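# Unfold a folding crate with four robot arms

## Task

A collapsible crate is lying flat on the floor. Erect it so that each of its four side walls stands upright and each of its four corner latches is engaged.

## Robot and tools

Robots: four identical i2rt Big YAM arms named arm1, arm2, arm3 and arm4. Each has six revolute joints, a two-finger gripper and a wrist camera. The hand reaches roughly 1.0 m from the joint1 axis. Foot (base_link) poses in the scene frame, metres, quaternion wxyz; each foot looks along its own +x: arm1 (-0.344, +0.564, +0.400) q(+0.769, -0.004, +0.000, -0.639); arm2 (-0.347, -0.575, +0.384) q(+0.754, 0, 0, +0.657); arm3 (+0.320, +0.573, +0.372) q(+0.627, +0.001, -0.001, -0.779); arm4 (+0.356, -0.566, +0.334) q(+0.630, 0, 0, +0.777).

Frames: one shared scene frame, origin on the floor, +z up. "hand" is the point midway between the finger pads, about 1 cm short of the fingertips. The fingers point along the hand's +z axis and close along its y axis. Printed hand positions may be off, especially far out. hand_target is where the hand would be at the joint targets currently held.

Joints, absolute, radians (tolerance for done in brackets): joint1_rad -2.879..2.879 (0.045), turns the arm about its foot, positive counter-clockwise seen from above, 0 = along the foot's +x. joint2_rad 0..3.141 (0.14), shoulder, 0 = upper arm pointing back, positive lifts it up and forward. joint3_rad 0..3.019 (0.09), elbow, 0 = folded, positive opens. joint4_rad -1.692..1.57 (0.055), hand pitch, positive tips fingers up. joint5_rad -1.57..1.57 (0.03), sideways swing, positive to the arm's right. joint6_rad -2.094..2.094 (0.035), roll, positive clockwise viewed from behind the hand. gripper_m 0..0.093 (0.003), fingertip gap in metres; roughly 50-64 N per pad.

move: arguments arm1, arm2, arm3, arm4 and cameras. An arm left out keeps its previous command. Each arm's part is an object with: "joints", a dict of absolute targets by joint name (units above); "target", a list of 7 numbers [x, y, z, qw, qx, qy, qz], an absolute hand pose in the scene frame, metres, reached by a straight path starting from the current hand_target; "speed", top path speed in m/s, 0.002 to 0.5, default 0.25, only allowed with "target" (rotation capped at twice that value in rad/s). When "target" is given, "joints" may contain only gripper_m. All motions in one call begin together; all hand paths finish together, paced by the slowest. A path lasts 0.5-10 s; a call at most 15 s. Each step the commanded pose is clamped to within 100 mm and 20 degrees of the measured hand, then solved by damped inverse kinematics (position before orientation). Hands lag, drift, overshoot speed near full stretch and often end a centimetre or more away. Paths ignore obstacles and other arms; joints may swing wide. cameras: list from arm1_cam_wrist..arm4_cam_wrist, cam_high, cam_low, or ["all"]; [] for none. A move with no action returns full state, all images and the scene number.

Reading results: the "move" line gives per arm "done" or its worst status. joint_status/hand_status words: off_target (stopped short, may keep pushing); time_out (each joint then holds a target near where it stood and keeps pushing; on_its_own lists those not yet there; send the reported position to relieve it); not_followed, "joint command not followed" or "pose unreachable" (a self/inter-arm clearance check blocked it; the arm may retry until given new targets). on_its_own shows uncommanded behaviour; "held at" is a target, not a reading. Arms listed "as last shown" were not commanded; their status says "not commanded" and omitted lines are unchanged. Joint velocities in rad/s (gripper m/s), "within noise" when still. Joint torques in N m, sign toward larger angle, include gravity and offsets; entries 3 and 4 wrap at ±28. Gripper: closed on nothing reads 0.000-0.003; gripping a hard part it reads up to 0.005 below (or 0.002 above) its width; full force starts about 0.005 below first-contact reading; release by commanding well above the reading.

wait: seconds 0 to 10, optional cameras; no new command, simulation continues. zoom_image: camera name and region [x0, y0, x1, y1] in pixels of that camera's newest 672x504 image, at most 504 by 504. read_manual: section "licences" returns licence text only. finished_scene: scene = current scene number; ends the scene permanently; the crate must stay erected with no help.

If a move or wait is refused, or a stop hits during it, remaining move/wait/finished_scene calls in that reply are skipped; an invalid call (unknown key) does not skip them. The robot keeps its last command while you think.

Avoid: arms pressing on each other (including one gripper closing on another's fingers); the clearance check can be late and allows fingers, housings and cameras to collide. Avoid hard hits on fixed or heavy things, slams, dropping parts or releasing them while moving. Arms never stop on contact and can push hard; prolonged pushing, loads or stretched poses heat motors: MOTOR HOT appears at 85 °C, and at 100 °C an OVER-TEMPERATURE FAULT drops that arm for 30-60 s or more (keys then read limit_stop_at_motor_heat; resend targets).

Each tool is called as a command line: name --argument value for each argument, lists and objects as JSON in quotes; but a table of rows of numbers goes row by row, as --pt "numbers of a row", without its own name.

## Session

Scene 1 done. Same plan.

move --cameras '["all"]'

zoom_image --camera "cam_high" --region '[240, 230, 430, 420]'

Scene clock: 0.00 s.
Joint torques (N m): no reading
Motor temperatures (°C): arm1=[27 28 27 26 23 23 24] | arm2=[23 24 24 24 27 26 24] | arm3=[26 24 26 23 26 23 27] | arm4=[24 26 26 29 26 24 26]
Heat: arm1: hottest joint2_rad 28 °C; arm2: hottest joint5_rad 27 °C; arm3: hottest gripper 27 °C; arm4: hottest joint4_rad 29 °C.
Joint velocities: within noise
arm1.joint_positions: joint1_rad=+0.789 joint2_rad=+0.425 joint3_rad=+1.402 joint4_rad=-1.276 joint5_rad=+0.217 joint6_rad=-0.687 gripper_m=+0.09396
arm1.joint_status: not commanded
arm1.hand: x=-0.2365 y=+0.4511 z=+0.9932 quat_wxyz=(-0.418, -0.026, -0.802, +0.426) (m; scene frame)
arm1.hand_target: x=-0.2404 y=+0.4538 z=+1.0017 quat_wxyz=(-0.426, -0.027, -0.795, +0.430) (m; scene frame)
arm1.hand_status: not commanded
arm2.joint_positions: joint1_rad=-0.187 joint2_rad=+0.448 joint3_rad=+1.696 joint4_rad=-1.263 joint5_rad=+0.249 joint6_rad=-0.242 gripper_m=+0.09396
arm2.joint_status: not commanded
arm2.hand: x=-0.2825 y=-0.5188 z=+1.0983 quat_wxyz=(-0.653, +0.415, -0.579, -0.258) (m; scene frame)
arm2.hand_target: x=-0.2830 y=-0.5203 z=+1.1047 quat_wxyz=(-0.657, +0.411, -0.575, -0.261) (m; scene frame)
arm2.hand_status: not commanded
arm3.joint_positions: joint1_rad=+0.868 joint2_rad=+0.482 joint3_rad=+1.633 joint4_rad=-1.455 joint5_rad=+0.267 joint6_rad=-0.464 gripper_m=+0.09396
arm3.joint_status: not commanded
arm3.hand: x=+0.3451 y=+0.4623 z=+1.0140 quat_wxyz=(-0.385, -0.257, -0.760, +0.456) (m; scene frame)
arm3.hand_target: x=+0.3424 y=+0.4658 z=+1.0199 quat_wxyz=(-0.391, -0.257, -0.755, +0.460) (m; scene frame)
arm3.hand_status: not commanded
arm4.joint_positions: joint1_rad=-0.127 joint2_rad=+0.568 joint3_rad=+1.615 joint4_rad=-1.161 joint5_rad=+0.181 joint6_rad=-0.762 gripper_m=+0.09396
arm4.joint_status: not commanded
arm4.hand: x=+0.3738 y=-0.3903 z=+1.0285 quat_wxyz=(-0.627, +0.673, -0.321, -0.224) (m; scene frame)
arm4.hand_target: x=+0.3742 y=-0.3960 z=+1.0355 quat_wxyz=(-0.633, +0.667, -0.319, -0.228) (m; scene frame)
arm4.hand_status: not commanded
pictures: arm1_cam_wrist, arm2_cam_wrist, arm3_cam_wrist, arm4_cam_wrist, cam_high, cam_low

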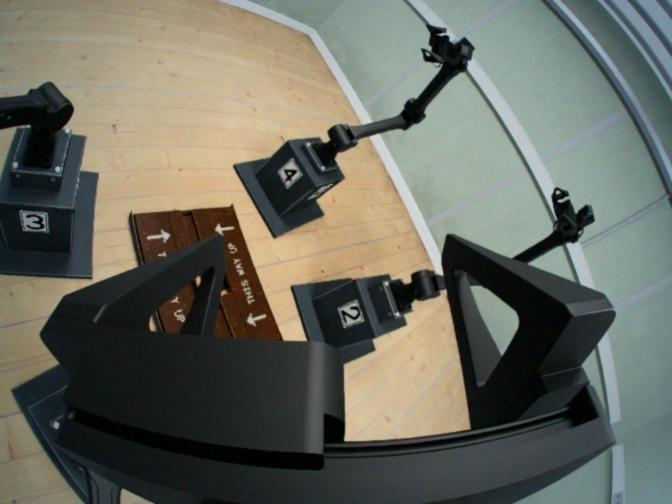

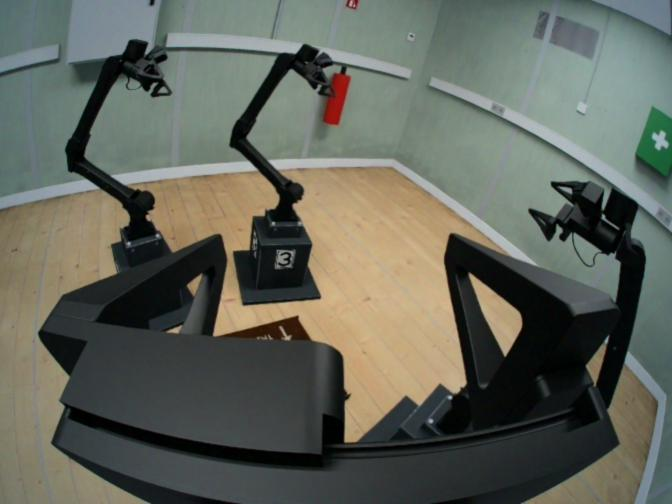

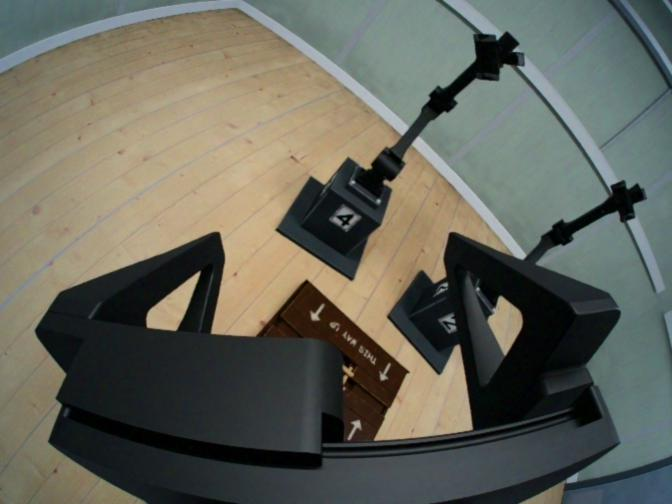

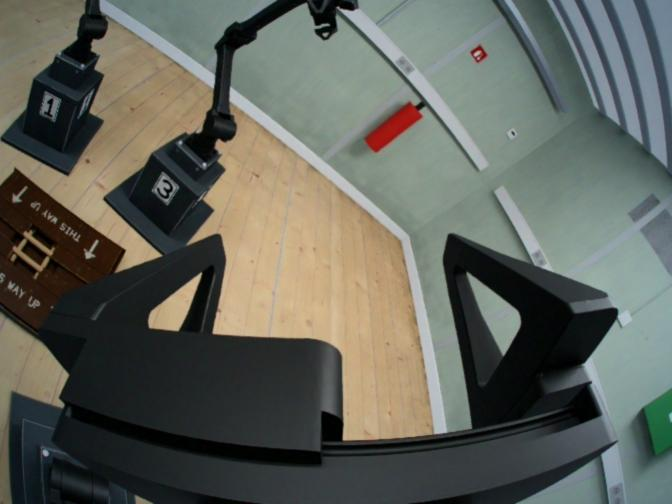

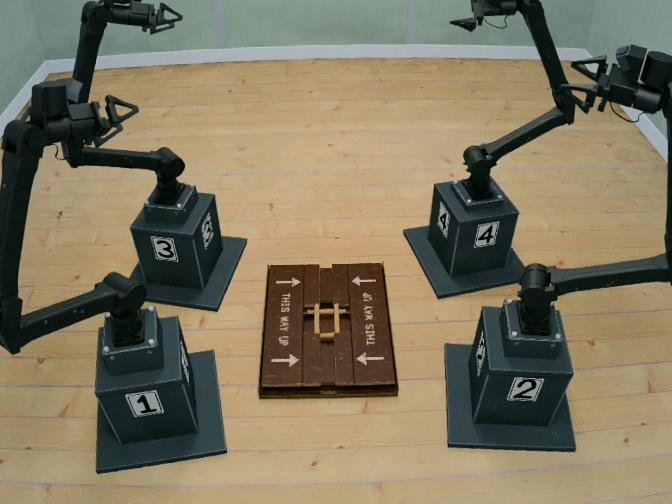

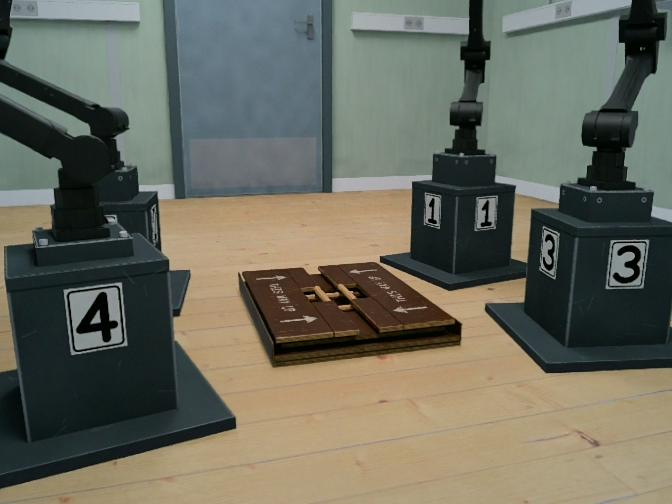

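Scaled by 2.653 from the camera's 672x504 image, which has a finer 960x720 frame.

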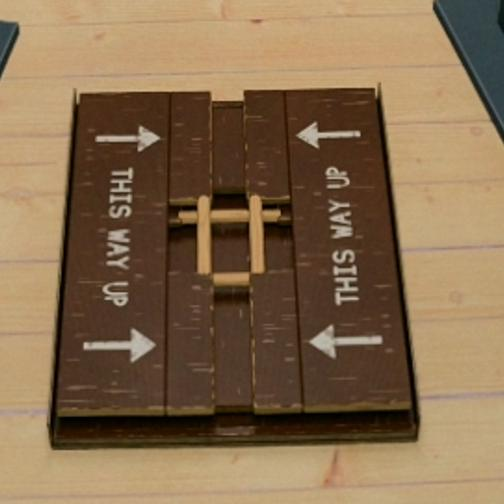

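move --arm3 '{"joints":{"joint1_rad":-0.35,"joint2_rad":1.6,"joint3_rad":1.5,"joint4_rad":-1.45,"joint5_rad":0,"joint6_rad":1.0,"gripper_m":0.058}}' --arm4 '{"joints":{"joint1_rad":0.43,"joint2_rad":0.9,"joint3_rad":1.3,"joint4_rad":-1.2,"joint5_rad":0,"joint6_rad":-0.92,"gripper_m":0.058}}' --arm2 '{"joints":{"joint1_rad":0.3,"joint2_rad":0.8,"joint3_rad":1.3,"joint4_rad":-1.2,"joint5_rad":0,"joint6_rad":0,"gripper_m":0.046}}'

move --arm3 '{"target":[-0.020,0.024,0.19,0,1,0,0],"speed":0.3}' --cameras '["arm3_cam_wrist","cam_low"]'

Scene clock: 6.87 s.
Joint torques (N m): arm1=[-0.44 4.78 6.9 2.41 0.2 0.13] | arm2=[0.73 -3.43 10.09 1.69 -0.08 0.06] | arm3=[-1.03 -12.16 7.02 0.43 0.15 0.14] | arm4=[2.26 -2.9 11.99 1.11 -0.15 -0.04]
Motor temperatures (°C): arm1=[27 28 28 26 23 23 24] | arm2=[23 24 24 24 27 26 24] | arm3=[26 25 26 24 26 23 27] | arm4=[24 26 26 29 26 24 26]
Heat: arm1: hottest joint2_rad 28 °C; arm2: hottest joint5_rad 27 °C; arm3: hottest gripper 27 °C; arm4: hottest joint4_rad 29 °C.
move: arm2 done; arm3 done; arm4 done
Joint velocities: within noise
arm1: as last shown
arm2.joint_positions: joint1_rad=+0.300 joint2_rad=+0.807 joint3_rad=+1.263 joint4_rad=-1.211 joint5_rad=-0.007 joint6_rad=-0.009 gripper_m=+0.04614
arm2.joint_status: all done
arm2.hand: x=-0.4021 y=-0.2472 z=+0.8333 quat_wxyz=(-0.256, +0.704, -0.589, -0.303) (m; scene frame)
arm2.hand_target: x=-0.4058 y=-0.2451 z=+0.8532 quat_wxyz=(-0.265, +0.697, -0.583, -0.321) (m; scene frame)
arm2.hand_status: not commanded
arm3.joint_positions: joint1_rad=-0.353 joint2_rad=+1.594 joint3_rad=+1.504 joint4_rad=-1.451 joint5_rad=+0.002 joint6_rad=+0.998 gripper_m=+0.05813
arm3.joint_status: all done
arm3.hand: x=+0.0573 y=+0.1639 z=+0.5959 quat_wxyz=(-0.012, -1.000, -0.002, +0.007) (m; scene frame)
arm3.hand_target: x=+0.0573 y=+0.1633 z=+0.5861 quat_wxyz=(-0.003, -1.000, +0.002, +0.001) (m; scene frame)
arm3.hand_status: not commanded
arm4.joint_positions: joint1_rad=+0.416 joint2_rad=+0.903 joint3_rad=+1.280 joint4_rad=-1.193 joint5_rad=+0.008 joint6_rad=-0.903 gripper_m=+0.05807
arm4.joint_status: all done
arm4.hand: x=+0.1440 y=-0.2685 z=+0.7646 quat_wxyz=(-0.297, +0.929, -0.022, -0.219) (m; scene frame)
arm4.hand_target: x=+0.1406 y=-0.2685 z=+0.7705 quat_wxyz=(-0.299, +0.929, -0.010, -0.219) (m; scene frame)
arm4.hand_status: not commanded
pictures: none

Scene clock: 9.30 s.
Joint torques (N m): arm1=[0.5 5.01 7.13 2.41 0.16 0.12] | arm2=[0.73 -2.84 9.91 1.69 -0.08 0.06] | arm3=[0.62 -17.85 8.25 0.27 0.21 0.18] | arm4=[2.32 -2.96 12.01 1.11 -0.14 -0.04]
Motor temperatures (°C): arm1=[27 28 28 26 23 23 24] | arm2=[23 24 24 24 27 26 24] | arm3=[26 25 27 24 26 23 27] | arm4=[24 26 26 29 26 24 26]
Heat: arm1: hottest joint2_rad 28 °C; arm2: hottest joint5_rad 27 °C; arm3: hottest joint3_rad 27 °C; arm4: hottest joint4_rad 29 °C.
move: arm3 off_target
Joint velocities: within noise
arm1, arm2, arm4: as last shown
arm3.joint_positions: joint1_rad=-0.357 joint2_rad=+2.417 joint3_rad=+1.679 joint4_rad=-0.839 joint5_rad=+0.002 joint6_rad=+1.003 gripper_m=+0.05813
arm3.joint_status: not commanded
arm3.hand: x=-0.0221 y=+0.0432 z=+0.1964 quat_wxyz=(+0.003, -1.000, +0.002, -0.002) (m; scene frame)
arm3.hand_target: x=-0.0207 y=+0.0297 z=+0.1898 quat_wxyz=(+0.000, -1.000, +0.000, +0.000) (m; scene frame)
arm3.hand_status: off_target (0.020 m and 0.5 deg from the pose sent, 0.436 m and 1.6 deg at the start)
pictures: arm3_cam_wrist, cam_low

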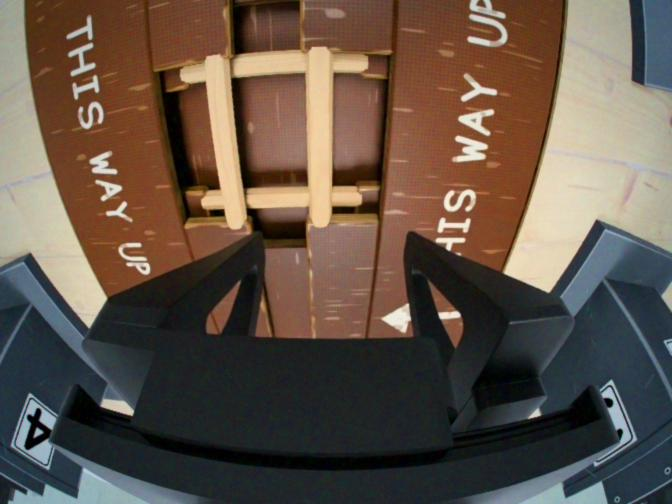

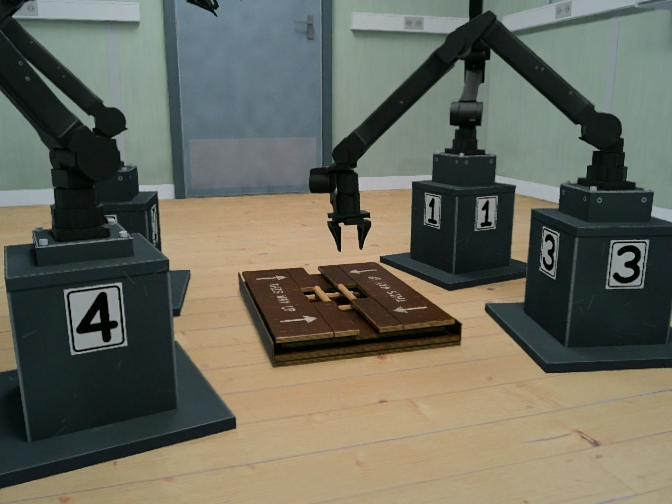

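move --arm3 '{"target":[-0.027,0.024,0.09,0,1,0,0],"speed":0.15}' --cameras '["arm3_cam_wrist"]'

Scene clock: 12.27 s.
Joint torques (N m): arm1=[-0.26 5.3 6.97 2.45 0.15 0.12] | arm2=[0.67 -2.84 9.89 1.69 -0.08 0.06] | arm3=[0.38 -18.26 7.34 0.65 0.22 0.11] | arm4=[2.32 -2.96 12.03 1.11 -0.14 -0.04]
Motor temperatures (°C): arm1=[27 28 28 26 23 23 24] | arm2=[23 24 25 24 27 26 24] | arm3=[26 25 27 24 26 23 27] | arm4=[24 26 27 29 26 25 26]
Heat: arm1: hottest joint2_rad 28 °C; arm2: hottest joint5_rad 27 °C; arm3: hottest joint3_rad 27 °C; arm4: hottest joint4_rad 29 °C.
move: arm3 off_target
Joint velocities: within noise
arm1, arm2, arm4: as last shown
arm3.joint_positions: joint1_rad=-0.357 joint2_rad=+2.624 joint3_rad=+1.797 joint4_rad=-0.756 joint5_rad=+0.002 joint6_rad=+1.003 gripper_m=+0.05813
arm3.joint_status: not commanded
arm3.hand: x=-0.0265 y=+0.0359 z=+0.1004 quat_wxyz=(+0.005, -1.000, +0.002, -0.004) (m; scene frame)
arm3.hand_target: x=-0.0265 y=+0.0250 z=+0.0910 quat_wxyz=(+0.000, -1.000, +0.000, +0.000) (m; scene frame)
arm3.hand_status: off_target (0.016 m and 0.8 deg from the pose sent, 0.108 m and 0.5 deg at the start)
pictures: arm3_cam_wrist

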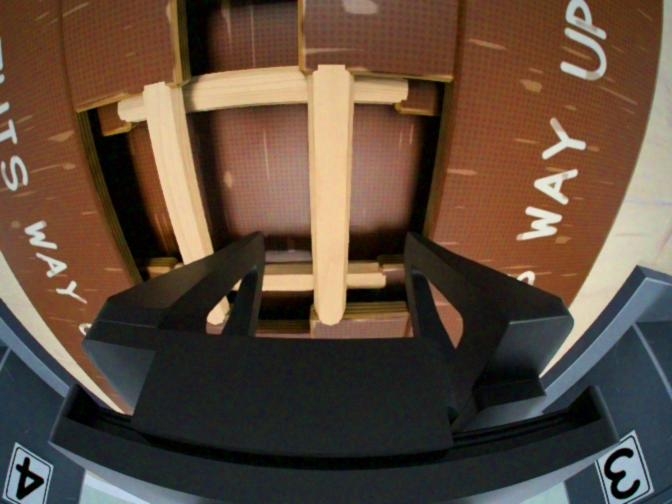

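Excellent, matches scene 1. Descend and grip.

move --arm3 '{"target":[-0.028,0.025,0.041,0,1,0,0],"speed":0.12}'

move --arm3 '{"joints":{"gripper_m":0.006}}' --cameras '["arm3_cam_wrist"]'

Scene clock: 14.80 s.
Joint torques (N m): arm1=[0.03 4.66 6.97 2.66 0.12 0.13] | arm2=[0.62 -2.84 9.89 1.7 -0.08 0.06] | arm3=[0.09 -18.55 7.02 0.58 0.22 0.09] | arm4=[2.26 -2.96 12.03 1.11 -0.15 -0.05]
Motor temperatures (°C): arm1=[27 28 28 26 23 23 24] | arm2=[23 24 25 24 27 26 24] | arm3=[26 25 27 23 26 23 27] | arm4=[24 26 27 29 26 25 26]
Heat: arm1: hottest joint2_rad 28 °C; arm2: hottest joint5_rad 27 °C; arm3: hottest joint3_rad 27 °C; arm4: hottest joint4_rad 29 °C.
move: arm3 off_target
Joint velocities: within noise
arm1, arm2, arm4: as last shown
arm3.joint_positions: joint1_rad=-0.357 joint2_rad=+2.734 joint3_rad=+1.869 joint4_rad=-0.719 joint5_rad=+0.002 joint6_rad=+1.003 gripper_m=+0.05813
arm3.joint_status: not commanded
arm3.hand: x=-0.0267 y=+0.0354 z=+0.0499 quat_wxyz=(+0.006, -1.000, +0.002, -0.004) (m; scene frame)
arm3.hand_target: x=-0.0271 y=+0.0265 z=+0.0406 quat_wxyz=(+0.001, -1.000, +0.000, +0.000) (m; scene frame)
arm3.hand_status: off_target (0.014 m and 0.9 deg from the pose sent, 0.060 m and 0.8 deg at the start)
pictures: none

Scene clock: 15.43 s.
Joint torques (N m): arm1=[0.09 4.84 6.74 2.4 0.14 0.14] | arm2=[0.67 -2.84 9.89 1.69 -0.07 0.06] | arm3=[0.03 -19.19 7.13 0.65 0.22 0.06] | arm4=[2.26 -3.02 12.03 1.11 -0.15 -0.04]
Motor temperatures (°C): arm1=[27 28 28 26 23 23 24] | arm2=[23 24 25 24 27 26 24] | arm3=[26 25 27 23 26 23 27] | arm4=[24 26 27 29 26 25 26]
Heat: arm1: hottest joint2_rad 28 °C; arm2: hottest joint5_rad 27 °C; arm3: hottest joint3_rad 27 °C; arm4: hottest joint4_rad 29 °C.
move: arm3 off_target
Joint velocities: within noise
arm1, arm2, arm4: as last shown
arm3.joint_positions: joint1_rad=-0.357 joint2_rad=+2.734 joint3_rad=+1.869 joint4_rad=-0.719 joint5_rad=+0.003 joint6_rad=+1.006 gripper_m=+0.01598
arm3.joint_status: gripper_m off_target (ended at +0.01601, target +0.00600)
arm3.hand: x=-0.0269 y=+0.0355 z=+0.0499 quat_wxyz=(+0.007, -1.000, +0.004, -0.004) (m; scene frame)
arm3.hand_target: x=-0.0274 y=+0.0265 z=+0.0406 quat_wxyz=(+0.001, -1.000, +0.002, +0.000) (m; scene frame)
arm3.hand_status: not commanded
pictures: arm3_cam_wrist

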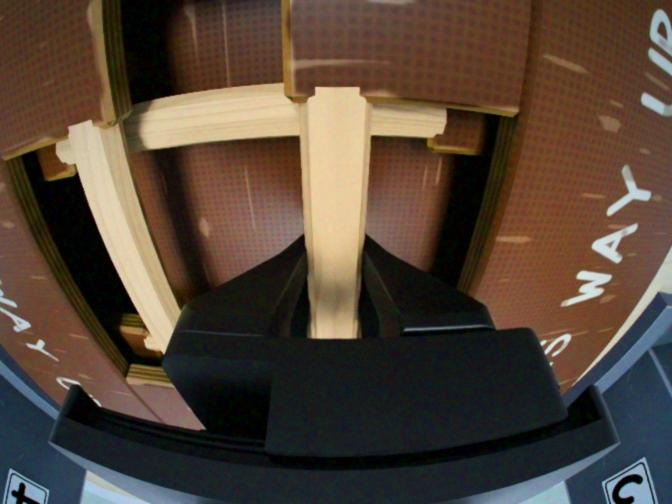

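move --arm3 '{"target":[-0.026,0.036,0.121,0.1736,0.9848,0,0],"speed":0.12,"joints":{"gripper_m":0.005}}'

move --arm3 '{"target":[-0.026,0.080,0.188,0.3746,0.9272,0,0],"speed":0.12}'

move --arm3 '{"target":[-0.026,0.140,0.230,0.5446,0.8387,0,0],"speed":0.12}'

move --arm3 '{"target":[-0.025,0.193,0.247,0.6157,0.788,0,0],"speed":0.12}' --arm4 '{"target":[-0.034,-0.010,0.30,0,1,0,0],"speed":0.3}'

move --arm3 '{"target":[-0.025,0.229,0.248,0.643,0.766,0,0],"speed":0.08}' --arm4 '{"target":[-0.034,-0.008,0.22,0,1,0,0],"speed":0.2}' --cameras '["arm3_cam_wrist","arm4_cam_wrist","cam_high","cam_low"]'

Scene clock: 20.60 s.
Joint torques (N m): arm1=[-0.62 4.89 6.94 2.21 0.16 0.14] | arm2=[0.73 -2.84 9.89 1.7 -0.08 0.06] | arm3=[-0.56 -21.66 2.58 1.09 -0.45 0] | arm4=[2.32 -2.96 12.03 1.11 -0.15 -0.04]
Motor temperatures (°C): arm1=[27 28 28 26 23 23 24] | arm2=[23 24 26 25 27 26 24] | arm3=[26 26 27 23 26 23 27] | arm4=[24 26 27 29 26 25 26]
Heat: arm1: hottest joint2_rad 28 °C; arm2: hottest joint5_rad 27 °C; arm3: hottest joint3_rad 27 °C; arm4: hottest joint4_rad 29 °C.
move: arm3 off_target
Joint velocities: within noise
arm1, arm2, arm4: as last shown
arm3.joint_positions: joint1_rad=-0.408 joint2_rad=+2.519 joint3_rad=+1.509 joint4_rad=-0.288 joint5_rad=-0.181 joint6_rad=+0.974 gripper_m=+0.01593
arm3.joint_status: gripper_m off_target (ended at +0.01593, target +0.00500)
arm3.hand: x=-0.0263 y=+0.0376 z=+0.1067 quat_wxyz=(-0.162, -0.987, +0.001, +0.003) (m; scene frame)
arm3.hand_target: x=-0.0268 y=+0.0357 z=+0.1202 quat_wxyz=(-0.172, -0.985, -0.001, +0.002) (m; scene frame)
arm3.hand_status: off_target (0.014 m and 1.4 deg from the pose sent, 0.071 m and 20.8 deg at the start)
pictures: none

Scene clock: 23.07 s.
Joint torques (N m): arm1=[-0.5 4.84 7.01 2.56 0.17 0.11] | arm2=[0.67 -2.9 9.91 1.7 -0.08 0.06] | arm3=[-1.73 -18.02 1.4 1.96 -0.56 0.15] | arm4=[2.26 -2.96 12.01 1.11 -0.14 -0.05]
Motor temperatures (°C): arm1=[27 28 28 26 23 23 24] | arm2=[23 24 26 25 27 26 24] | arm3=[26 26 27 23 26 23 27] | arm4=[24 26 28 29 26 25 26]
Heat: arm1: hottest joint2_rad 28 °C; arm2: hottest joint5_rad 27 °C; arm3: hottest joint3_rad 27 °C; arm4: hottest joint4_rad 29 °C.
move: arm3 done
Joint velocities: within noise
arm1, arm2, arm4: as last shown
arm3.joint_positions: joint1_rad=-0.520 joint2_rad=+2.343 joint3_rad=+1.142 joint4_rad=+0.247 joint5_rad=-0.475 joint6_rad=+0.980 gripper_m=+0.01590
arm3.joint_status: not commanded
arm3.hand: x=-0.0264 y=+0.0716 z=+0.1821 quat_wxyz=(-0.371, -0.929, -0.004, +0.004) (m; scene frame)
arm3.hand_target: x=-0.0266 y=+0.0781 z=+0.1884 quat_wxyz=(-0.376, -0.927, +0.005, -0.001) (m; scene frame)
arm3.hand_status: done (0.010 m and 0.8 deg from the pose sent, 0.092 m and 25.4 deg at the start)
pictures: none

Scene clock: 25.47 s.
Joint torques (N m): arm1=[-0.15 4.84 6.93 2.33 0.16 0.16] | arm2=[0.67 -2.9 9.88 1.7 -0.08 0.06] | arm3=[-1.85 -14.51 1.06 3.03 -0.74 0.11] | arm4=[2.32 -2.96 12.03 1.11 -0.15 -0.05]
Motor temperatures (°C): arm1=[27 28 29 26 23 23 24] | arm2=[23 24 26 25 27 26 24] | arm3=[26 26 27 24 26 23 28] | arm4=[24 26 28 29 26 25 26]
Heat: arm1: hottest joint3_rad 29 °C; arm2: hottest joint5_rad 27 °C; arm3: hottest gripper 28 °C; arm4: hottest joint4_rad 29 °C.
move: arm3 done
Joint velocities: within noise
arm1.joint_positions: joint1_rad=+0.789 joint2_rad=+0.425 joint3_rad=+1.402 joint4_rad=-1.276 joint5_rad=+0.217 joint6_rad=-0.687 gripper_m=+0.09396
arm1.joint_status: not commanded
arm1.hand: x=-0.2365 y=+0.4511 z=+0.9932 quat_wxyz=(-0.418, -0.026, -0.802, +0.426) (m; scene frame)
arm1.hand_target: x=-0.2404 y=+0.4538 z=+1.0017 quat_wxyz=(-0.426, -0.027, -0.795, +0.430) (m; scene frame)
arm1.hand_status: not commanded
arm2, arm4: as last shown
arm3.joint_positions: joint1_rad=-0.667 joint2_rad=+2.337 joint3_rad=+0.910 joint4_rad=+0.801 joint5_rad=-0.781 joint6_rad=+1.078 gripper_m=+0.01589
arm3.joint_status: not commanded
arm3.hand: x=-0.0255 y=+0.1309 z=+0.2329 quat_wxyz=(-0.540, -0.841, -0.010, +0.004) (m; scene frame)
arm3.hand_target: x=-0.0251 y=+0.1385 z=+0.2304 quat_wxyz=(-0.545, -0.838, -0.002, -0.001) (m; scene frame)
arm3.hand_status: done (0.010 m and 1.3 deg from the pose sent, 0.083 m and 22.5 deg at the start)
pictures: none

Scene clock: 28.50 s.
Joint torques (N m): arm1=[-0.15 4.84 7.01 2.44 0.18 0.12] | arm2=[0.67 -2.84 9.91 1.7 -0.08 0.06] | arm3=[-1.55 -13.63 -0.81 3.21 -0.74 0.11] | arm4=[1.14 -21.83 12.55 -0.57 -0.09 -0.1]
Motor temperatures (°C): arm1=[27 28 29 26 23 23 24] | arm2=[23 24 26 25 27 26 24] | arm3=[26 26 27 24 26 23 28] | arm4=[24 26 28 29 26 25 26]
Heat: arm1: hottest joint3_rad 29 °C; arm2: hottest joint5_rad 27 °C; arm3: hottest gripper 28 °C; arm4: hottest joint4_rad 29 °C.
move: arm3 off_target; arm4 off_target
Joint velocities: within noise
arm1: as last shown
arm2.joint_positions: joint1_rad=+0.300 joint2_rad=+0.807 joint3_rad=+1.263 joint4_rad=-1.211 joint5_rad=-0.007 joint6_rad=-0.009 gripper_m=+0.04614
arm2.joint_status: not commanded
arm2.hand: x=-0.4021 y=-0.2472 z=+0.8333 quat_wxyz=(-0.256, +0.704, -0.589, -0.303) (m; scene frame)
arm2.hand_target: x=-0.4058 y=-0.2451 z=+0.8532 quat_wxyz=(-0.265, +0.697, -0.583, -0.321) (m; scene frame)
arm2.hand_status: not commanded
arm3.joint_positions: joint1_rad=-0.773 joint2_rad=+2.403 joint3_rad=+0.832 joint4_rad=+1.131 joint5_rad=-0.952 joint6_rad=+1.181 gripper_m=+0.01591
arm3.joint_status: not commanded
arm3.hand: x=-0.0241 y=+0.1772 z=+0.2492 quat_wxyz=(-0.614, -0.789, -0.013, +0.003) (m; scene frame)
arm3.hand_target: x=-0.0212 y=+0.1888 z=+0.2473 quat_wxyz=(-0.616, -0.788, -0.003, -0.003) (m; scene frame)
arm3.hand_status: off_target (0.016 m and 1.5 deg from the pose sent, 0.064 m and 10.7 deg at the start)
arm4.joint_positions: joint1_rad=+0.409 joint2_rad=+2.277 joint3_rad=+1.836 joint4_rad=-1.143 joint5_rad=-0.004 joint6_rad=-0.937 gripper_m=+0.05807
arm4.joint_status: not commanded
arm4.hand: x=-0.0265 y=-0.0267 z=+0.2979 quat_wxyz=(+0.007, +1.000, -0.009, +0.002) (m; scene frame)
arm4.hand_target: x=-0.0285 y=-0.0137 z=+0.2994 quat_wxyz=(+0.001, +1.000, -0.005, -0.001) (m; scene frame)
arm4.hand_status: off_target (0.018 m and 1.3 deg from the pose sent, 0.561 m and 43.4 deg at the start)
pictures: none

Scene clock: 29.87 s.
Joint torques (N m): arm1=[0.09 5.19 6.9 2.47 0.12 0.15] | arm2=[0.73 -2.84 9.91 1.7 -0.08 0.06] | arm3=[-4.19 -13.22 -0.9 3.23 -0.68 0.15] | arm4=[1.26 -22.48 11.85 0.23 -0.08 -0.1]
Motor temperatures (°C): arm1=[27 28 29 26 23 23 24] | arm2=[23 24 27 25 27 26 24] | arm3=[26 26 27 24 26 23 28] | arm4=[24 26 28 29 26 25 26]
Heat: arm1: hottest joint3_rad 29 °C; arm2: hottest joint3_rad 27 °C; arm3: hottest gripper 28 °C; arm4: hottest joint4_rad 29 °C.
move: arm3 off_target; arm4 off_target
Joint velocities: within noise
arm1, arm2: as last shown
arm3.joint_positions: joint1_rad=-0.842 joint2_rad=+2.449 joint3_rad=+0.811 joint4_rad=+1.280 joint5_rad=-1.055 joint6_rad=+1.230 gripper_m=+0.01593
arm3.joint_status: not commanded
arm3.hand: x=-0.0239 y=+0.2060 z=+0.2532 quat_wxyz=(-0.643, -0.766, -0.019, -0.001) (m; scene frame)
arm3.hand_target: x=-0.0294 y=+0.2250 z=+0.2504 quat_wxyz=(-0.645, -0.764, -0.001, +0.003) (m; scene frame)
arm3.hand_status: off_target (0.024 m and 2.1 deg from the pose sent, 0.052 m and 4.6 deg at the start)
arm4.joint_positions: joint1_rad=+0.409 joint2_rad=+2.403 joint3_rad=+1.840 joint4_rad=-1.042 joint5_rad=-0.001 joint6_rad=-0.944 gripper_m=+0.05807
arm4.joint_status: not commanded
arm4.hand: x=-0.0267 y=-0.0255 z=+0.2182 quat_wxyz=(+0.014, +1.000, -0.005, +0.009) (m; scene frame)
arm4.hand_target: x=-0.0329 y=-0.0091 z=+0.2203 quat_wxyz=(-0.001, +1.000, +0.000, +0.000) (m; scene frame)
arm4.hand_status: off_target (0.019 m and 2.0 deg from the pose sent, 0.080 m and 1.3 deg at the start)
pictures: arm3_cam_wrist, arm4_cam_wrist, cam_high, cam_low

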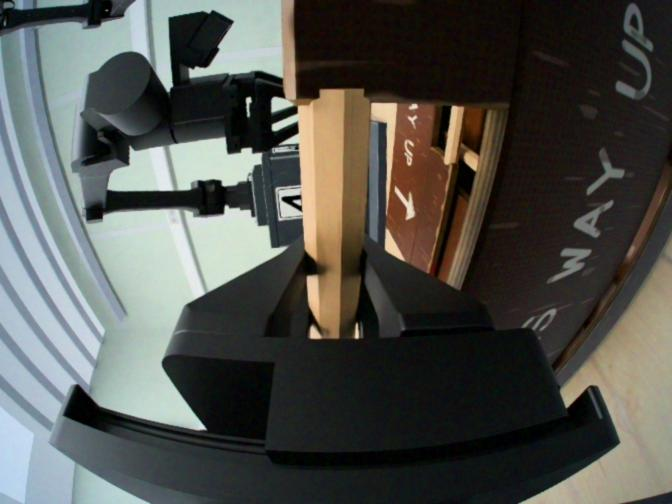

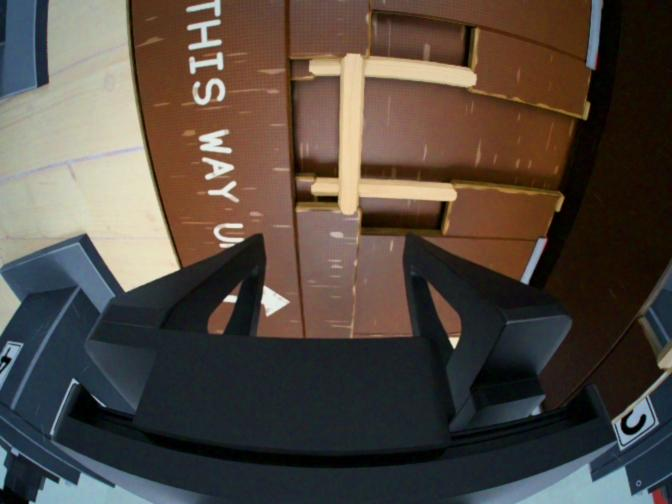

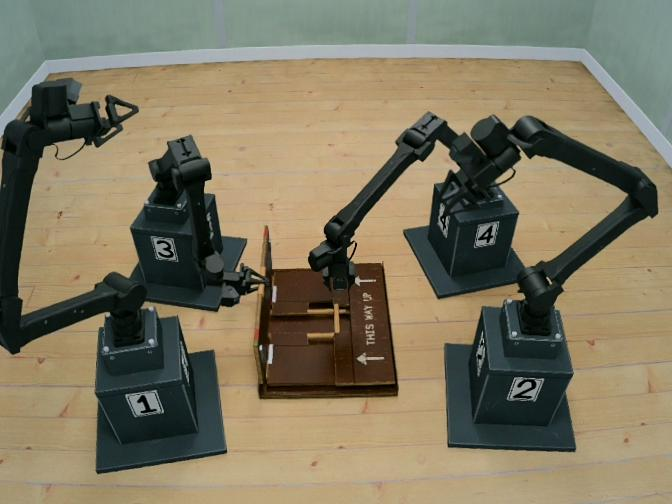

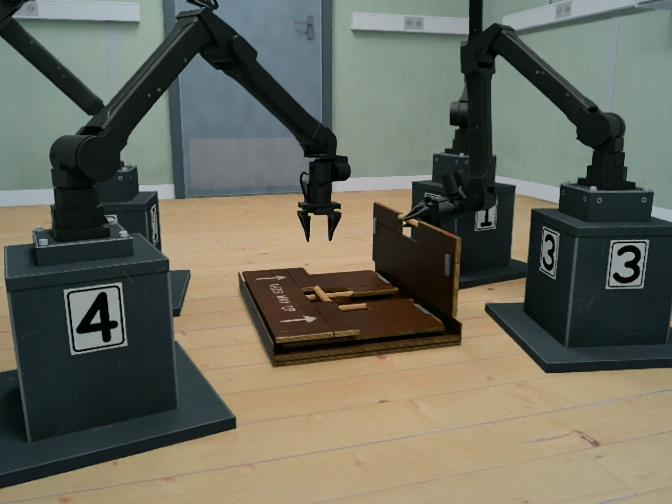

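move --arm4 '{"target":[-0.039,-0.005,0.095,0,1,0,0],"speed":0.2}' --cameras '["arm4_cam_wrist"]'

Scene clock: 33.17 s.
Joint torques (N m): arm1=[0.03 4.72 6.84 2.52 0.23 0.12] | arm2=[0.73 -2.84 9.89 1.7 -0.08 0.06] | arm3=[-3.9 -13.22 -0.94 3.08 -0.69 0.14] | arm4=[1.55 -23.47 10.67 0.05 -0.12 -0.05]
Motor temperatures (°C): arm1=[27 28 29 26 23 23 24] | arm2=[23 24 27 25 27 26 24] | arm3=[26 26 27 24 26 23 28] | arm4=[24 27 28 29 26 25 26]
Heat: arm1: hottest joint3_rad 29 °C; arm2: hottest joint3_rad 27 °C; arm3: hottest gripper 28 °C; arm4: hottest joint4_rad 29 °C.
move: arm4 off_target
Joint velocities: within noise
arm1, arm2, arm3: as last shown
arm4.joint_positions: joint1_rad=+0.409 joint2_rad=+2.631 joint3_rad=+1.931 joint4_rad=-0.894 joint5_rad=-0.001 joint6_rad=-0.944 gripper_m=+0.05807
arm4.joint_status: not commanded
arm4.hand: x=-0.0320 y=-0.0181 z=+0.0965 quat_wxyz=(+0.010, +1.000, -0.005, +0.006) (m; scene frame)
arm4.hand_target: x=-0.0378 y=-0.0066 z=+0.0952 quat_wxyz=(+0.000, +1.000, +0.000, +0.000) (m; scene frame)
arm4.hand_status: off_target (0.015 m and 1.5 deg from the pose sent, 0.126 m and 2.0 deg at the start)
pictures: arm4_cam_wrist

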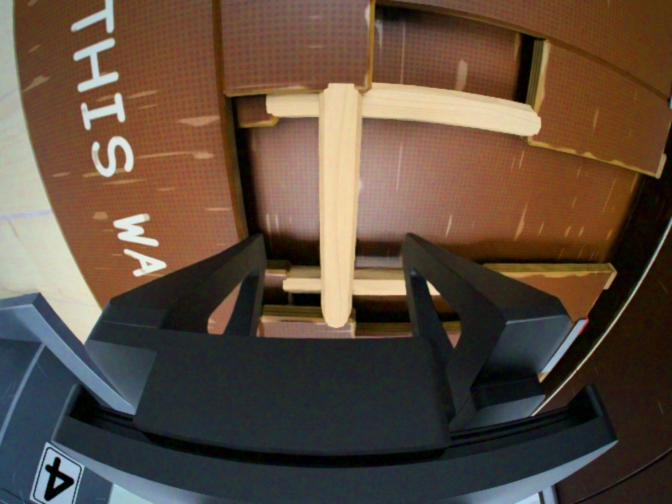

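move --arm4 '{"target":[-0.037,-0.007,0.046,0,1,0,0],"speed":0.12}'

move --arm4 '{"joints":{"gripper_m":0.005}}' --cameras '["arm4_cam_wrist"]'

Scene clock: 35.80 s.
Joint torques (N m): arm1=[-0.32 4.89 6.97 2.58 0.2 0.11] | arm2=[0.67 -2.84 9.89 1.69 -0.08 0.06] | arm3=[-4.42 -13.33 -1.03 3.19 -0.66 0.15] | arm4=[1.49 -23.06 10.35 0.12 -0.11 -0.06]
Motor temperatures (°C): arm1=[27 28 29 26 23 23 24] | arm2=[23 24 27 25 27 26 24] | arm3=[26 26 27 24 26 23 28] | arm4=[24 27 28 29 26 25 26]
Heat: arm1: hottest joint3_rad 29 °C; arm2: hottest joint3_rad 27 °C; arm3: hottest gripper 28 °C; arm4: hottest joint4_rad 29 °C.
move: arm4 off_target
Joint velocities: within noise
arm1, arm2, arm3: as last shown
arm4.joint_positions: joint1_rad=+0.409 joint2_rad=+2.722 joint3_rad=+1.981 joint4_rad=-0.848 joint5_rad=-0.001 joint6_rad=-0.944 gripper_m=+0.05807
arm4.joint_status: not commanded
arm4.hand: x=-0.0327 y=-0.0170 z=+0.0516 quat_wxyz=(+0.008, +1.000, -0.005, +0.005) (m; scene frame)
arm4.hand_target: x=-0.0368 y=-0.0072 z=+0.0468 quat_wxyz=(-0.001, +1.000, +0.000, -0.001) (m; scene frame)
arm4.hand_status: off_target (0.012 m and 1.2 deg from the pose sent, 0.052 m and 1.5 deg at the start)
pictures: none

Scene clock: 36.43 s.
Joint torques (N m): arm1=[-0.15 4.84 6.93 2.4 0.13 0.15] | arm2=[0.67 -2.84 9.89 1.7 -0.08 0.06] | arm3=[-3.9 -13.51 -0.98 3.17 -0.67 0.16] | arm4=[1.55 -23.06 10.29 0.06 -0.19 -0.06]
Motor temperatures (°C): arm1=[27 28 29 26 23 23 24] | arm2=[23 24 27 25 27 26 24] | arm3=[26 27 27 24 26 23 28] | arm4=[24 27 28 29 26 25 26]
Heat: arm1: hottest joint3_rad 29 °C; arm2: hottest joint3_rad 27 °C; arm3: hottest gripper 28 °C; arm4: hottest joint4_rad 29 °C.
move: arm4 off_target
Joint velocities: within noise
arm1, arm2, arm3: as last shown
arm4.joint_positions: joint1_rad=+0.409 joint2_rad=+2.722 joint3_rad=+1.981 joint4_rad=-0.847 joint5_rad=+0.000 joint6_rad=-0.944 gripper_m=+0.01705
arm4.joint_status: gripper_m off_target (ended at +0.01708, target +0.00500)
arm4.hand: x=-0.0327 y=-0.0166 z=+0.0516 quat_wxyz=(+0.007, +1.000, -0.005, +0.005) (m; scene frame)
arm4.hand_target: x=-0.0368 y=-0.0075 z=+0.0465 quat_wxyz=(+0.000, +1.000, +0.000, +0.000) (m; scene frame)
arm4.hand_status: not commanded
pictures: arm4_cam_wrist

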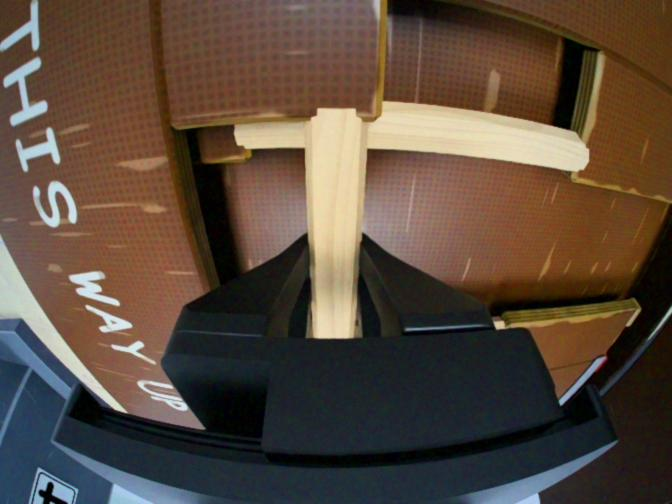

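move --arm4 '{"target":[-0.036,-0.025,0.1335,-0.225,0.974,0,0],"speed":0.12}'

move --arm4 '{"target":[-0.036,-0.066,0.193,-0.407,0.9135,0,0],"speed":0.12}'

move --arm4 '{"target":[-0.036,-0.120,0.233,-0.559,0.829,0,0],"speed":0.12}'

move --arm4 '{"target":[-0.035,-0.168,0.251,-0.623,0.782,0,0],"speed":0.12}'

move --arm4 '{"target":[-0.034,-0.213,0.254,-0.643,0.766,0,0],"speed":0.08}' --arm2 '{"joints":{"joint1_rad":-0.297,"joint2_rad":1.6,"joint3_rad":1.5,"joint4_rad":-1.47,"joint5_rad":0,"joint6_rad":-0.43}}' --cameras '["arm4_cam_wrist","cam_high","cam_low"]'

Scene clock: 41.47 s.
Joint torques (N m): arm1=[-0.09 5.07 6.99 2.41 0.13 0.13] | arm2=[0.73 -2.78 9.89 1.69 -0.08 0.06] | arm3=[-4.31 -13.27 -0.95 3.14 -0.69 0.12] | arm4=[2.43 -23.53 5.61 1.43 0.37 0.03]
Motor temperatures (°C): arm1=[27 28 29 26 23 23 24] | arm2=[23 24 27 25 27 26 24] | arm3=[26 27 27 24 26 23 28] | arm4=[24 27 28 29 26 25 26]
Heat: arm1: hottest joint3_rad 29 °C; arm2: hottest joint3_rad 27 °C; arm3: hottest gripper 28 °C; arm4: hottest joint4_rad 29 °C.
move: arm4 done
Joint velocities: within noise
arm1, arm2, arm3: as last shown
arm4.joint_positions: joint1_rad=+0.487 joint2_rad=+2.438 joint3_rad=+1.515 joint4_rad=-0.311 joint5_rad=+0.269 joint6_rad=-0.910 gripper_m=+0.01699
arm4.joint_status: not commanded
arm4.hand: x=-0.0337 y=-0.0255 z=+0.1253 quat_wxyz=(-0.212, +0.977, -0.006, -0.001) (m; scene frame)
arm4.hand_target: x=-0.0387 y=-0.0259 z=+0.1332 quat_wxyz=(-0.223, +0.975, +0.001, -0.004) (m; scene frame)
arm4.hand_status: done (0.009 m and 1.7 deg from the pose sent, 0.082 m and 26.8 deg at the start)
pictures: none

Scene clock: 43.80 s.
Joint torques (N m): arm1=[0.03 4.89 6.9 2.66 0.16 0.1] | arm2=[0.73 -2.9 9.89 1.69 -0.08 0.06] | arm3=[-3.6 -13.39 -1.05 3.36 -0.68 0.11] | arm4=[2.43 -20.48 4.66 2.03 0.48 -0.09]
Motor temperatures (°C): arm1=[27 28 29 26 23 23 24] | arm2=[23 24 28 25 27 26 24] | arm3=[26 27 27 24 26 23 28] | arm4=[24 28 28 29 26 25 27]
Heat: arm1: hottest joint3_rad 29 °C; arm2: hottest joint3_rad 28 °C; arm3: hottest gripper 28 °C; arm4: hottest joint4_rad 29 °C.
move: arm4 done
Joint velocities: within noise
arm1, arm2, arm3: as last shown
arm4.joint_positions: joint1_rad=+0.599 joint2_rad=+2.292 joint3_rad=+1.199 joint4_rad=+0.156 joint5_rad=+0.560 joint6_rad=-0.933 gripper_m=+0.01694
arm4.joint_status: not commanded
arm4.hand: x=-0.0343 y=-0.0633 z=+0.1867 quat_wxyz=(-0.398, +0.917, -0.009, -0.001) (m; scene frame)
arm4.hand_target: x=-0.0375 y=-0.0659 z=+0.1927 quat_wxyz=(-0.407, +0.913, +0.002, -0.001) (m; scene frame)
arm4.hand_status: done (0.007 m and 1.5 deg from the pose sent, 0.079 m and 23.5 deg at the start)
pictures: none

Scene clock: 46.03 s.
Joint torques (N m): arm1=[-0.44 5.3 7.1 2.41 0.16 0.14] | arm2=[0.73 -2.84 9.89 1.7 -0.08 0.06] | arm3=[-3.96 -13.33 -1.03 3.28 -0.67 0.13] | arm4=[2.32 -17.96 3.71 3.04 0.53 -0.18]
Motor temperatures (°C): arm1=[27 28 29 26 23 23 24] | arm2=[23 24 28 25 27 26 24] | arm3=[26 27 27 24 27 23 28] | arm4=[24 28 28 29 26 25 27]
Heat: arm1: hottest joint3_rad 29 °C; arm2: hottest joint3_rad 28 °C; arm3: hottest gripper 28 °C; arm4: hottest joint4_rad 29 °C.
move: arm4 done
Joint velocities: within noise
arm1.joint_positions: joint1_rad=+0.789 joint2_rad=+0.425 joint3_rad=+1.402 joint4_rad=-1.276 joint5_rad=+0.217 joint6_rad=-0.687 gripper_m=+0.09396
arm1.joint_status: not commanded
arm1.hand: x=-0.2365 y=+0.4511 z=+0.9932 quat_wxyz=(-0.418, -0.026, -0.802, +0.426) (m; scene frame)
arm1.hand_target: x=-0.2404 y=+0.4538 z=+1.0017 quat_wxyz=(-0.426, -0.027, -0.795, +0.430) (m; scene frame)
arm1.hand_status: not commanded
arm2, arm3: as last shown
arm4.joint_positions: joint1_rad=+0.731 joint2_rad=+2.282 joint3_rad=+0.992 joint4_rad=+0.663 joint5_rad=+0.836 joint6_rad=-1.064 gripper_m=+0.01694
arm4.joint_status: not commanded
arm4.hand: x=-0.0359 y=-0.1184 z=+0.2287 quat_wxyz=(-0.551, +0.835, -0.006, -0.003) (m; scene frame)
arm4.hand_target: x=-0.0384 y=-0.1199 z=+0.2342 quat_wxyz=(-0.560, +0.828, +0.002, -0.001) (m; scene frame)
arm4.hand_status: done (0.005 m and 1.4 deg from the pose sent, 0.073 m and 21.0 deg at the start)
pictures: none

Scene clock: 47.57 s.
Joint torques (N m): arm1=[-0.03 4.6 6.99 2.61 0.22 0.13] | arm2=[0.67 -2.84 9.89 1.7 -0.08 0.06] | arm3=[-4.07 -13.22 -0.91 3.21 -0.67 0.13] | arm4=[2.43 -17.9 1.77 2.99 0.86 -0.16]
Motor temperatures (°C): arm1=[27 28 29 26 23 23 24] | arm2=[23 24 28 25 27 26 24] | arm3=[26 27 27 24 27 23 28] | arm4=[24 28 28 29 27 25 27]
Heat: arm1: hottest joint3_rad 29 °C; arm2: hottest joint3_rad 28 °C; arm3: hottest gripper 28 °C; arm4: hottest joint4_rad 29 °C.
move: arm4 off_target
Joint velocities: within noise
arm1, arm3: as last shown
arm2.joint_positions: joint1_rad=+0.300 joint2_rad=+0.807 joint3_rad=+1.263 joint4_rad=-1.211 joint5_rad=-0.007 joint6_rad=-0.009 gripper_m=+0.04614
arm2.joint_status: not commanded
arm2.hand: x=-0.4021 y=-0.2472 z=+0.8333 quat_wxyz=(-0.256, +0.704, -0.589, -0.303) (m; scene frame)
arm2.hand_target: x=-0.4058 y=-0.2451 z=+0.8532 quat_wxyz=(-0.265, +0.697, -0.583, -0.321) (m; scene frame)
arm2.hand_status: not commanded
arm4.joint_positions: joint1_rad=+0.821 joint2_rad=+2.325 joint3_rad=+0.909 joint4_rad=+0.959 joint5_rad=+0.978 joint6_rad=-1.174 gripper_m=+0.01697
arm4.joint_status: not commanded
arm4.hand: x=-0.0350 y=-0.1619 z=+0.2416 quat_wxyz=(-0.614, +0.789, -0.003, -0.004) (m; scene frame)
arm4.hand_target: x=-0.0331 y=-0.1662 z=+0.2505 quat_wxyz=(-0.623, +0.783, +0.000, +0.002) (m; scene frame)
arm4.hand_status: off_target (0.011 m and 1.5 deg from the pose sent, 0.054 m and 10.3 deg at the start)
pictures: none

Scene clock: 49.07 s.
Joint torques (N m): arm1=[0.56 3.78 6.98 2.5 0.18 0.11] | arm2=[0.5 -18.78 8.87 -0.08 0 -0.12] | arm3=[-4.01 -13.45 -1.02 3.23 -0.64 0.11] | arm4=[4.31 -17.61 0.02 3.44 1.68 -0.08]
Motor temperatures (°C): arm1=[27 28 29 26 23 23 24] | arm2=[23 24 28 25 27 26 24] | arm3=[26 27 27 24 27 23 28] | arm4=[24 28 28 29 27 25 27]
Heat: arm1: hottest joint3_rad 29 °C; arm2: hottest joint3_rad 28 °C; arm3: hottest gripper 28 °C; arm4: hottest joint4_rad 29 °C.
move: arm2 done; arm4 off_target
Joint velocities: within noise
arm1: as last shown
arm2.joint_positions: joint1_rad=-0.302 joint2_rad=+1.624 joint3_rad=+1.473 joint4_rad=-1.461 joint5_rad=+0.008 joint6_rad=-0.412 gripper_m=+0.04613
arm2.joint_status: all done
arm2.hand: x=-0.1424 y=-0.1439 z=+0.5846 quat_wxyz=(+0.017, +0.698, -0.716, +0.011) (m; scene frame)
arm2.hand_target: x=-0.1433 y=-0.1396 z=+0.6053 quat_wxyz=(-0.002, +0.703, -0.711, +0.004) (m; scene frame)
arm2.hand_status: not commanded
arm3.joint_positions: joint1_rad=-0.842 joint2_rad=+2.449 joint3_rad=+0.811 joint4_rad=+1.280 joint5_rad=-1.055 joint6_rad=+1.230 gripper_m=+0.01593
arm3.joint_status: not commanded
arm3.hand: x=-0.0239 y=+0.2060 z=+0.2532 quat_wxyz=(-0.643, -0.766, -0.019, -0.001) (m; scene frame)
arm3.hand_target: x=-0.0294 y=+0.2250 z=+0.2504 quat_wxyz=(-0.645, -0.764, -0.001, +0.003) (m; scene frame)
arm3.hand_status: not commanded
arm4.joint_positions: joint1_rad=+0.884 joint2_rad=+2.341 joint3_rad=+0.874 joint4_rad=+1.052 joint5_rad=+1.057 joint6_rad=-1.194 gripper_m=+0.01694
arm4.joint_status: not commanded
arm4.hand: x=-0.0352 y=-0.1917 z=+0.2449 quat_wxyz=(-0.633, +0.774, -0.005, -0.002) (m; scene frame)
arm4.hand_target: x=-0.0328 y=-0.2078 z=+0.2547 quat_wxyz=(-0.643, +0.765, -0.003, +0.003) (m; scene frame)
arm4.hand_status: off_target (0.023 m and 1.6 deg from the pose sent, 0.053 m and 4.3 deg at the start)
pictures: arm4_cam_wrist, cam_high, cam_low

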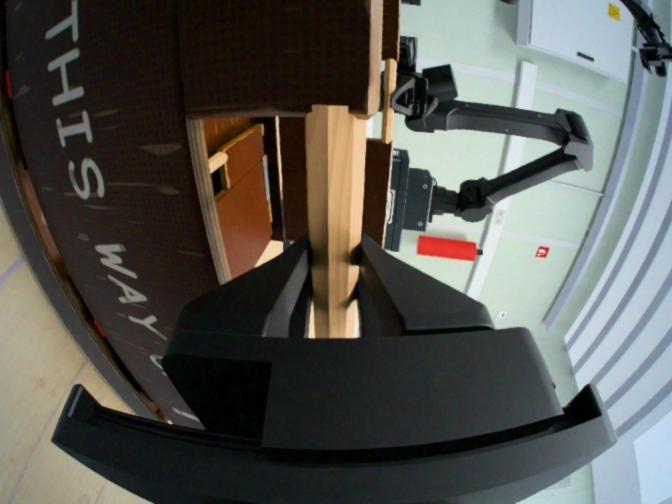

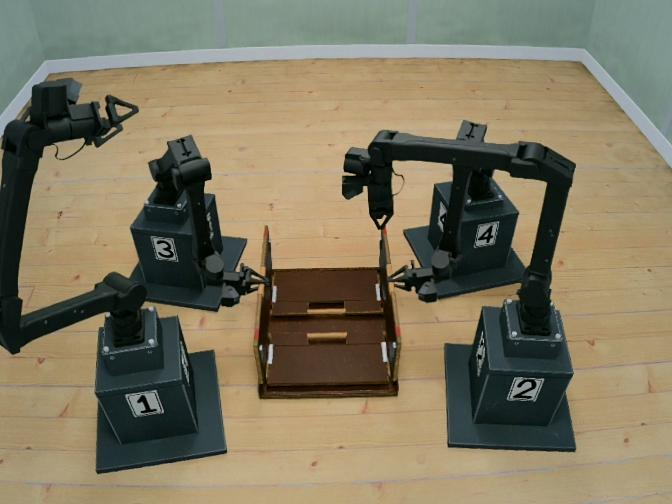

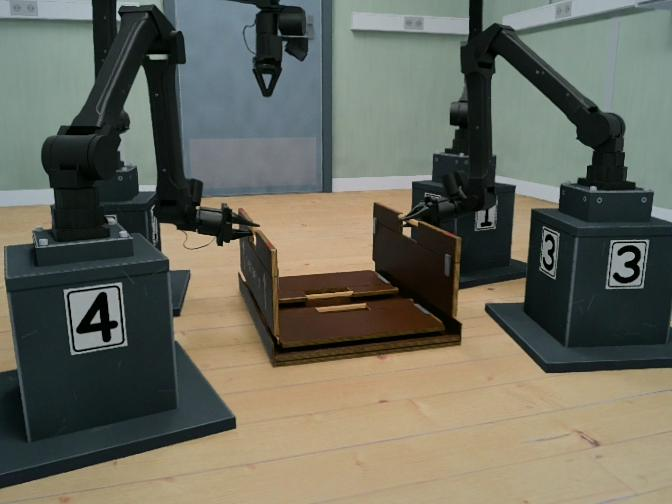

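move --arm2 '{"target":[-0.078,0.015,0.33,0,0.7071,-0.7071,0],"speed":0.3,"joints":{"gripper_m":0.05}}'

move --arm2 '{"target":[-0.077,0.026,0.115,0,0.7071,-0.7071,0],"speed":0.25}' --cameras '["arm2_cam_wrist"]'

Scene clock: 52.27 s.
Joint torques (N m): arm1=[-0.15 4.66 6.86 2.5 0.17 0.12] | arm2=[0.79 -23.59 8.96 0.35 -0.15 -0.13] | arm3=[-4.31 -12.92 -0.81 3.34 -0.62 0.13] | arm4=[4.31 -17.61 0.02 3.4 1.68 -0.07]
Motor temperatures (°C): arm1=[27 28 29 26 23 23 24] | arm2=[23 24 28 25 27 26 24] | arm3=[26 27 27 24 27 23 28] | arm4=[24 28 28 29 28 25 27]
Heat: arm1: hottest joint3_rad 29 °C; arm2: hottest joint3_rad 28 °C; arm3: hottest gripper 28 °C; arm4: hottest joint4_rad 29 °C.
move: arm2 off_target
Joint velocities: within noise
arm1, arm3, arm4: as last shown
arm2.joint_positions: joint1_rad=-0.302 joint2_rad=+2.252 joint3_rad=+1.694 joint4_rad=-1.058 joint5_rad=+0.002 joint6_rad=-0.417 gripper_m=+0.04986
arm2.joint_status: all done
arm2.hand: x=-0.0800 y=-0.0087 z=+0.3162 quat_wxyz=(+0.020, +0.699, -0.715, +0.009) (m; scene frame)
arm2.hand_target: x=-0.0780 y=+0.0115 z=+0.3293 quat_wxyz=(+0.000, +0.706, -0.709, +0.000) (m; scene frame)
arm2.hand_status: off_target (0.027 m and 2.8 deg from the pose sent, 0.307 m and 2.8 deg at the start)
pictures: none

Scene clock: 54.07 s.
Joint torques (N m): arm1=[-0.21 4.95 6.94 2.39 0.15 0.14] | arm2=[0.67 -24.94 7.42 0.57 -0.14 -0.08] | arm3=[-4.42 -12.92 -1.11 3.32 -0.67 0.13] | arm4=[4.31 -17.61 0.02 3.4 1.68 -0.08]
Motor temperatures (°C): arm1=[27 28 29 26 23 23 24] | arm2=[23 25 28 25 27 26 24] | arm3=[26 27 27 24 27 23 28] | arm4=[24 28 28 29 28 25 27]
Heat: arm1: hottest joint3_rad 29 °C; arm2: hottest joint3_rad 28 °C; arm3: hottest gripper 28 °C; arm4: hottest joint4_rad 29 °C.
move: arm2 off_target
Joint velocities: within noise
arm1, arm3, arm4: as last shown
arm2.joint_positions: joint1_rad=-0.296 joint2_rad=+2.647 joint3_rad=+1.823 joint4_rad=-0.791 joint5_rad=+0.002 joint6_rad=-0.417 gripper_m=+0.04986
arm2.joint_status: not commanded
arm2.hand: x=-0.0790 y=+0.0022 z=+0.1071 quat_wxyz=(+0.020, +0.701, -0.713, +0.009) (m; scene frame)
arm2.hand_target: x=-0.0770 y=+0.0230 z=+0.1152 quat_wxyz=(+0.000, +0.706, -0.708, +0.000) (m; scene frame)
arm2.hand_status: off_target (0.025 m and 2.6 deg from the pose sent, 0.204 m and 2.8 deg at the start)
pictures: arm2_cam_wrist

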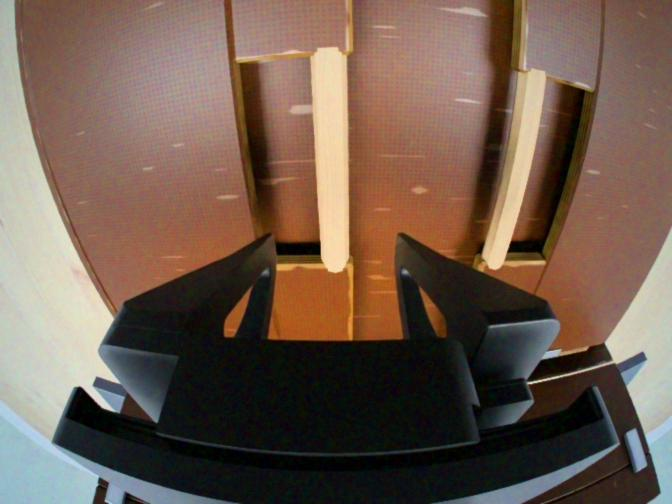

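move --arm2 '{"target":[-0.080,0.033,0.037,0,0.7071,-0.7071,0],"speed":0.12,"joints":{"gripper_m":0.044}}' --cameras '["arm2_cam_wrist"]'

move --arm2 '{"joints":{"gripper_m":0.005}}' --cameras '["arm2_cam_wrist"]'

Scene clock: 56.80 s.
Joint torques (N m): arm1=[-0.15 4.66 6.86 2.43 0.15 0.14] | arm2=[0.79 -25.7 7.24 0.46 -0.14 0.01] | arm3=[-4.19 -12.92 -1.01 3.3 -0.69 0.12] | arm4=[4.31 -17.61 0.02 3.4 1.68 -0.08]
Motor temperatures (°C): arm1=[27 28 29 26 23 23 24] | arm2=[23 25 28 25 27 26 24] | arm3=[26 27 27 24 27 23 28] | arm4=[24 28 28 29 29 25 27]
Heat: arm1: hottest joint3_rad 29 °C; arm2: hottest joint3_rad 28 °C; arm3: hottest gripper 28 °C; arm4: hottest joint4_rad 29 °C.
move: arm2 off_target
Joint velocities: within noise
arm1, arm3, arm4: as last shown
arm2.joint_positions: joint1_rad=-0.290 joint2_rad=+2.829 joint3_rad=+1.975 joint4_rad=-0.752 joint5_rad=+0.002 joint6_rad=-0.417 gripper_m=+0.04414
arm2.joint_status: all done
arm2.hand: x=-0.0788 y=+0.0119 z=+0.0309 quat_wxyz=(+0.016, +0.704, -0.710, +0.008) (m; scene frame)
arm2.hand_target: x=-0.0776 y=+0.0316 z=+0.0380 quat_wxyz=(-0.001, +0.706, -0.709, +0.000) (m; scene frame)
arm2.hand_status: off_target (0.022 m and 2.1 deg from the pose sent, 0.077 m and 2.6 deg at the start)
pictures: arm2_cam_wrist

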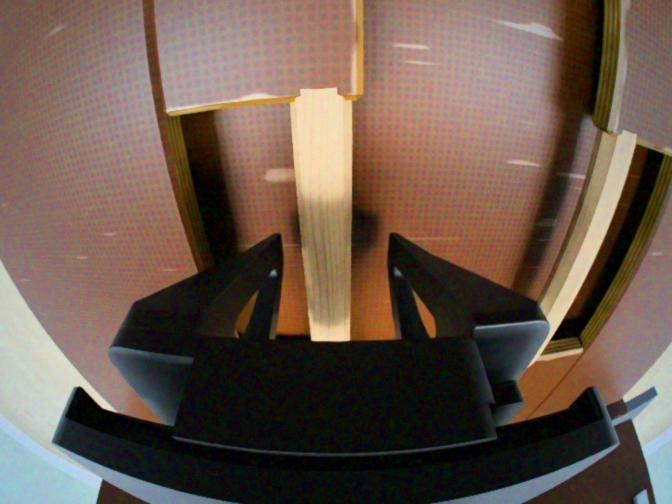

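Scene clock: 57.53 s.
Joint torques (N m): arm1=[0.32 4.42 6.99 2.54 0.16 0.12] | arm2=[0.79 -25.58 7.23 0.5 0.11 0.01] | arm3=[-4.48 -13.16 -0.95 3.32 -0.69 0.12] | arm4=[4.31 -17.55 0.01 3.4 1.68 -0.07]
Motor temperatures (°C): arm1=[27 28 30 26 23 23 24] | arm2=[23 25 28 24 27 26 24] | arm3=[26 27 27 24 27 23 28] | arm4=[24 28 28 29 29 25 27]
Heat: arm1: hottest joint3_rad 30 °C; arm2: hottest joint3_rad 28 °C; arm3: hottest gripper 28 °C; arm4: hottest joint4_rad 29 °C.
move: arm2 off_target
Joint velocities: within noise
arm1, arm3, arm4: as last shown
arm2.joint_positions: joint1_rad=-0.289 joint2_rad=+2.829 joint3_rad=+1.975 joint4_rad=-0.754 joint5_rad=-0.013 joint6_rad=-0.426 gripper_m=+0.01695
arm2.joint_status: gripper_m off_target (ended at +0.01698, target +0.00500)
arm2.hand: x=-0.0823 y=+0.0131 z=+0.0309 quat_wxyz=(+0.019, +0.707, -0.707, +0.001) (m; scene frame)
arm2.hand_target: x=-0.0800 y=+0.0326 z=+0.0380 quat_wxyz=(+0.001, +0.709, -0.705, -0.005) (m; scene frame)
arm2.hand_status: not commanded
pictures: arm2_cam_wrist

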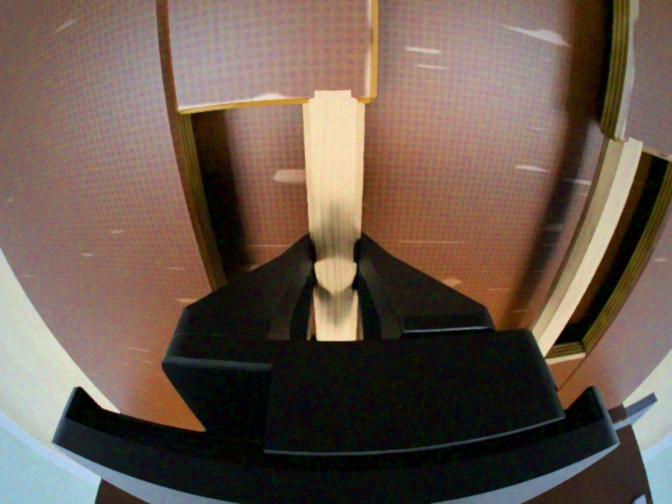

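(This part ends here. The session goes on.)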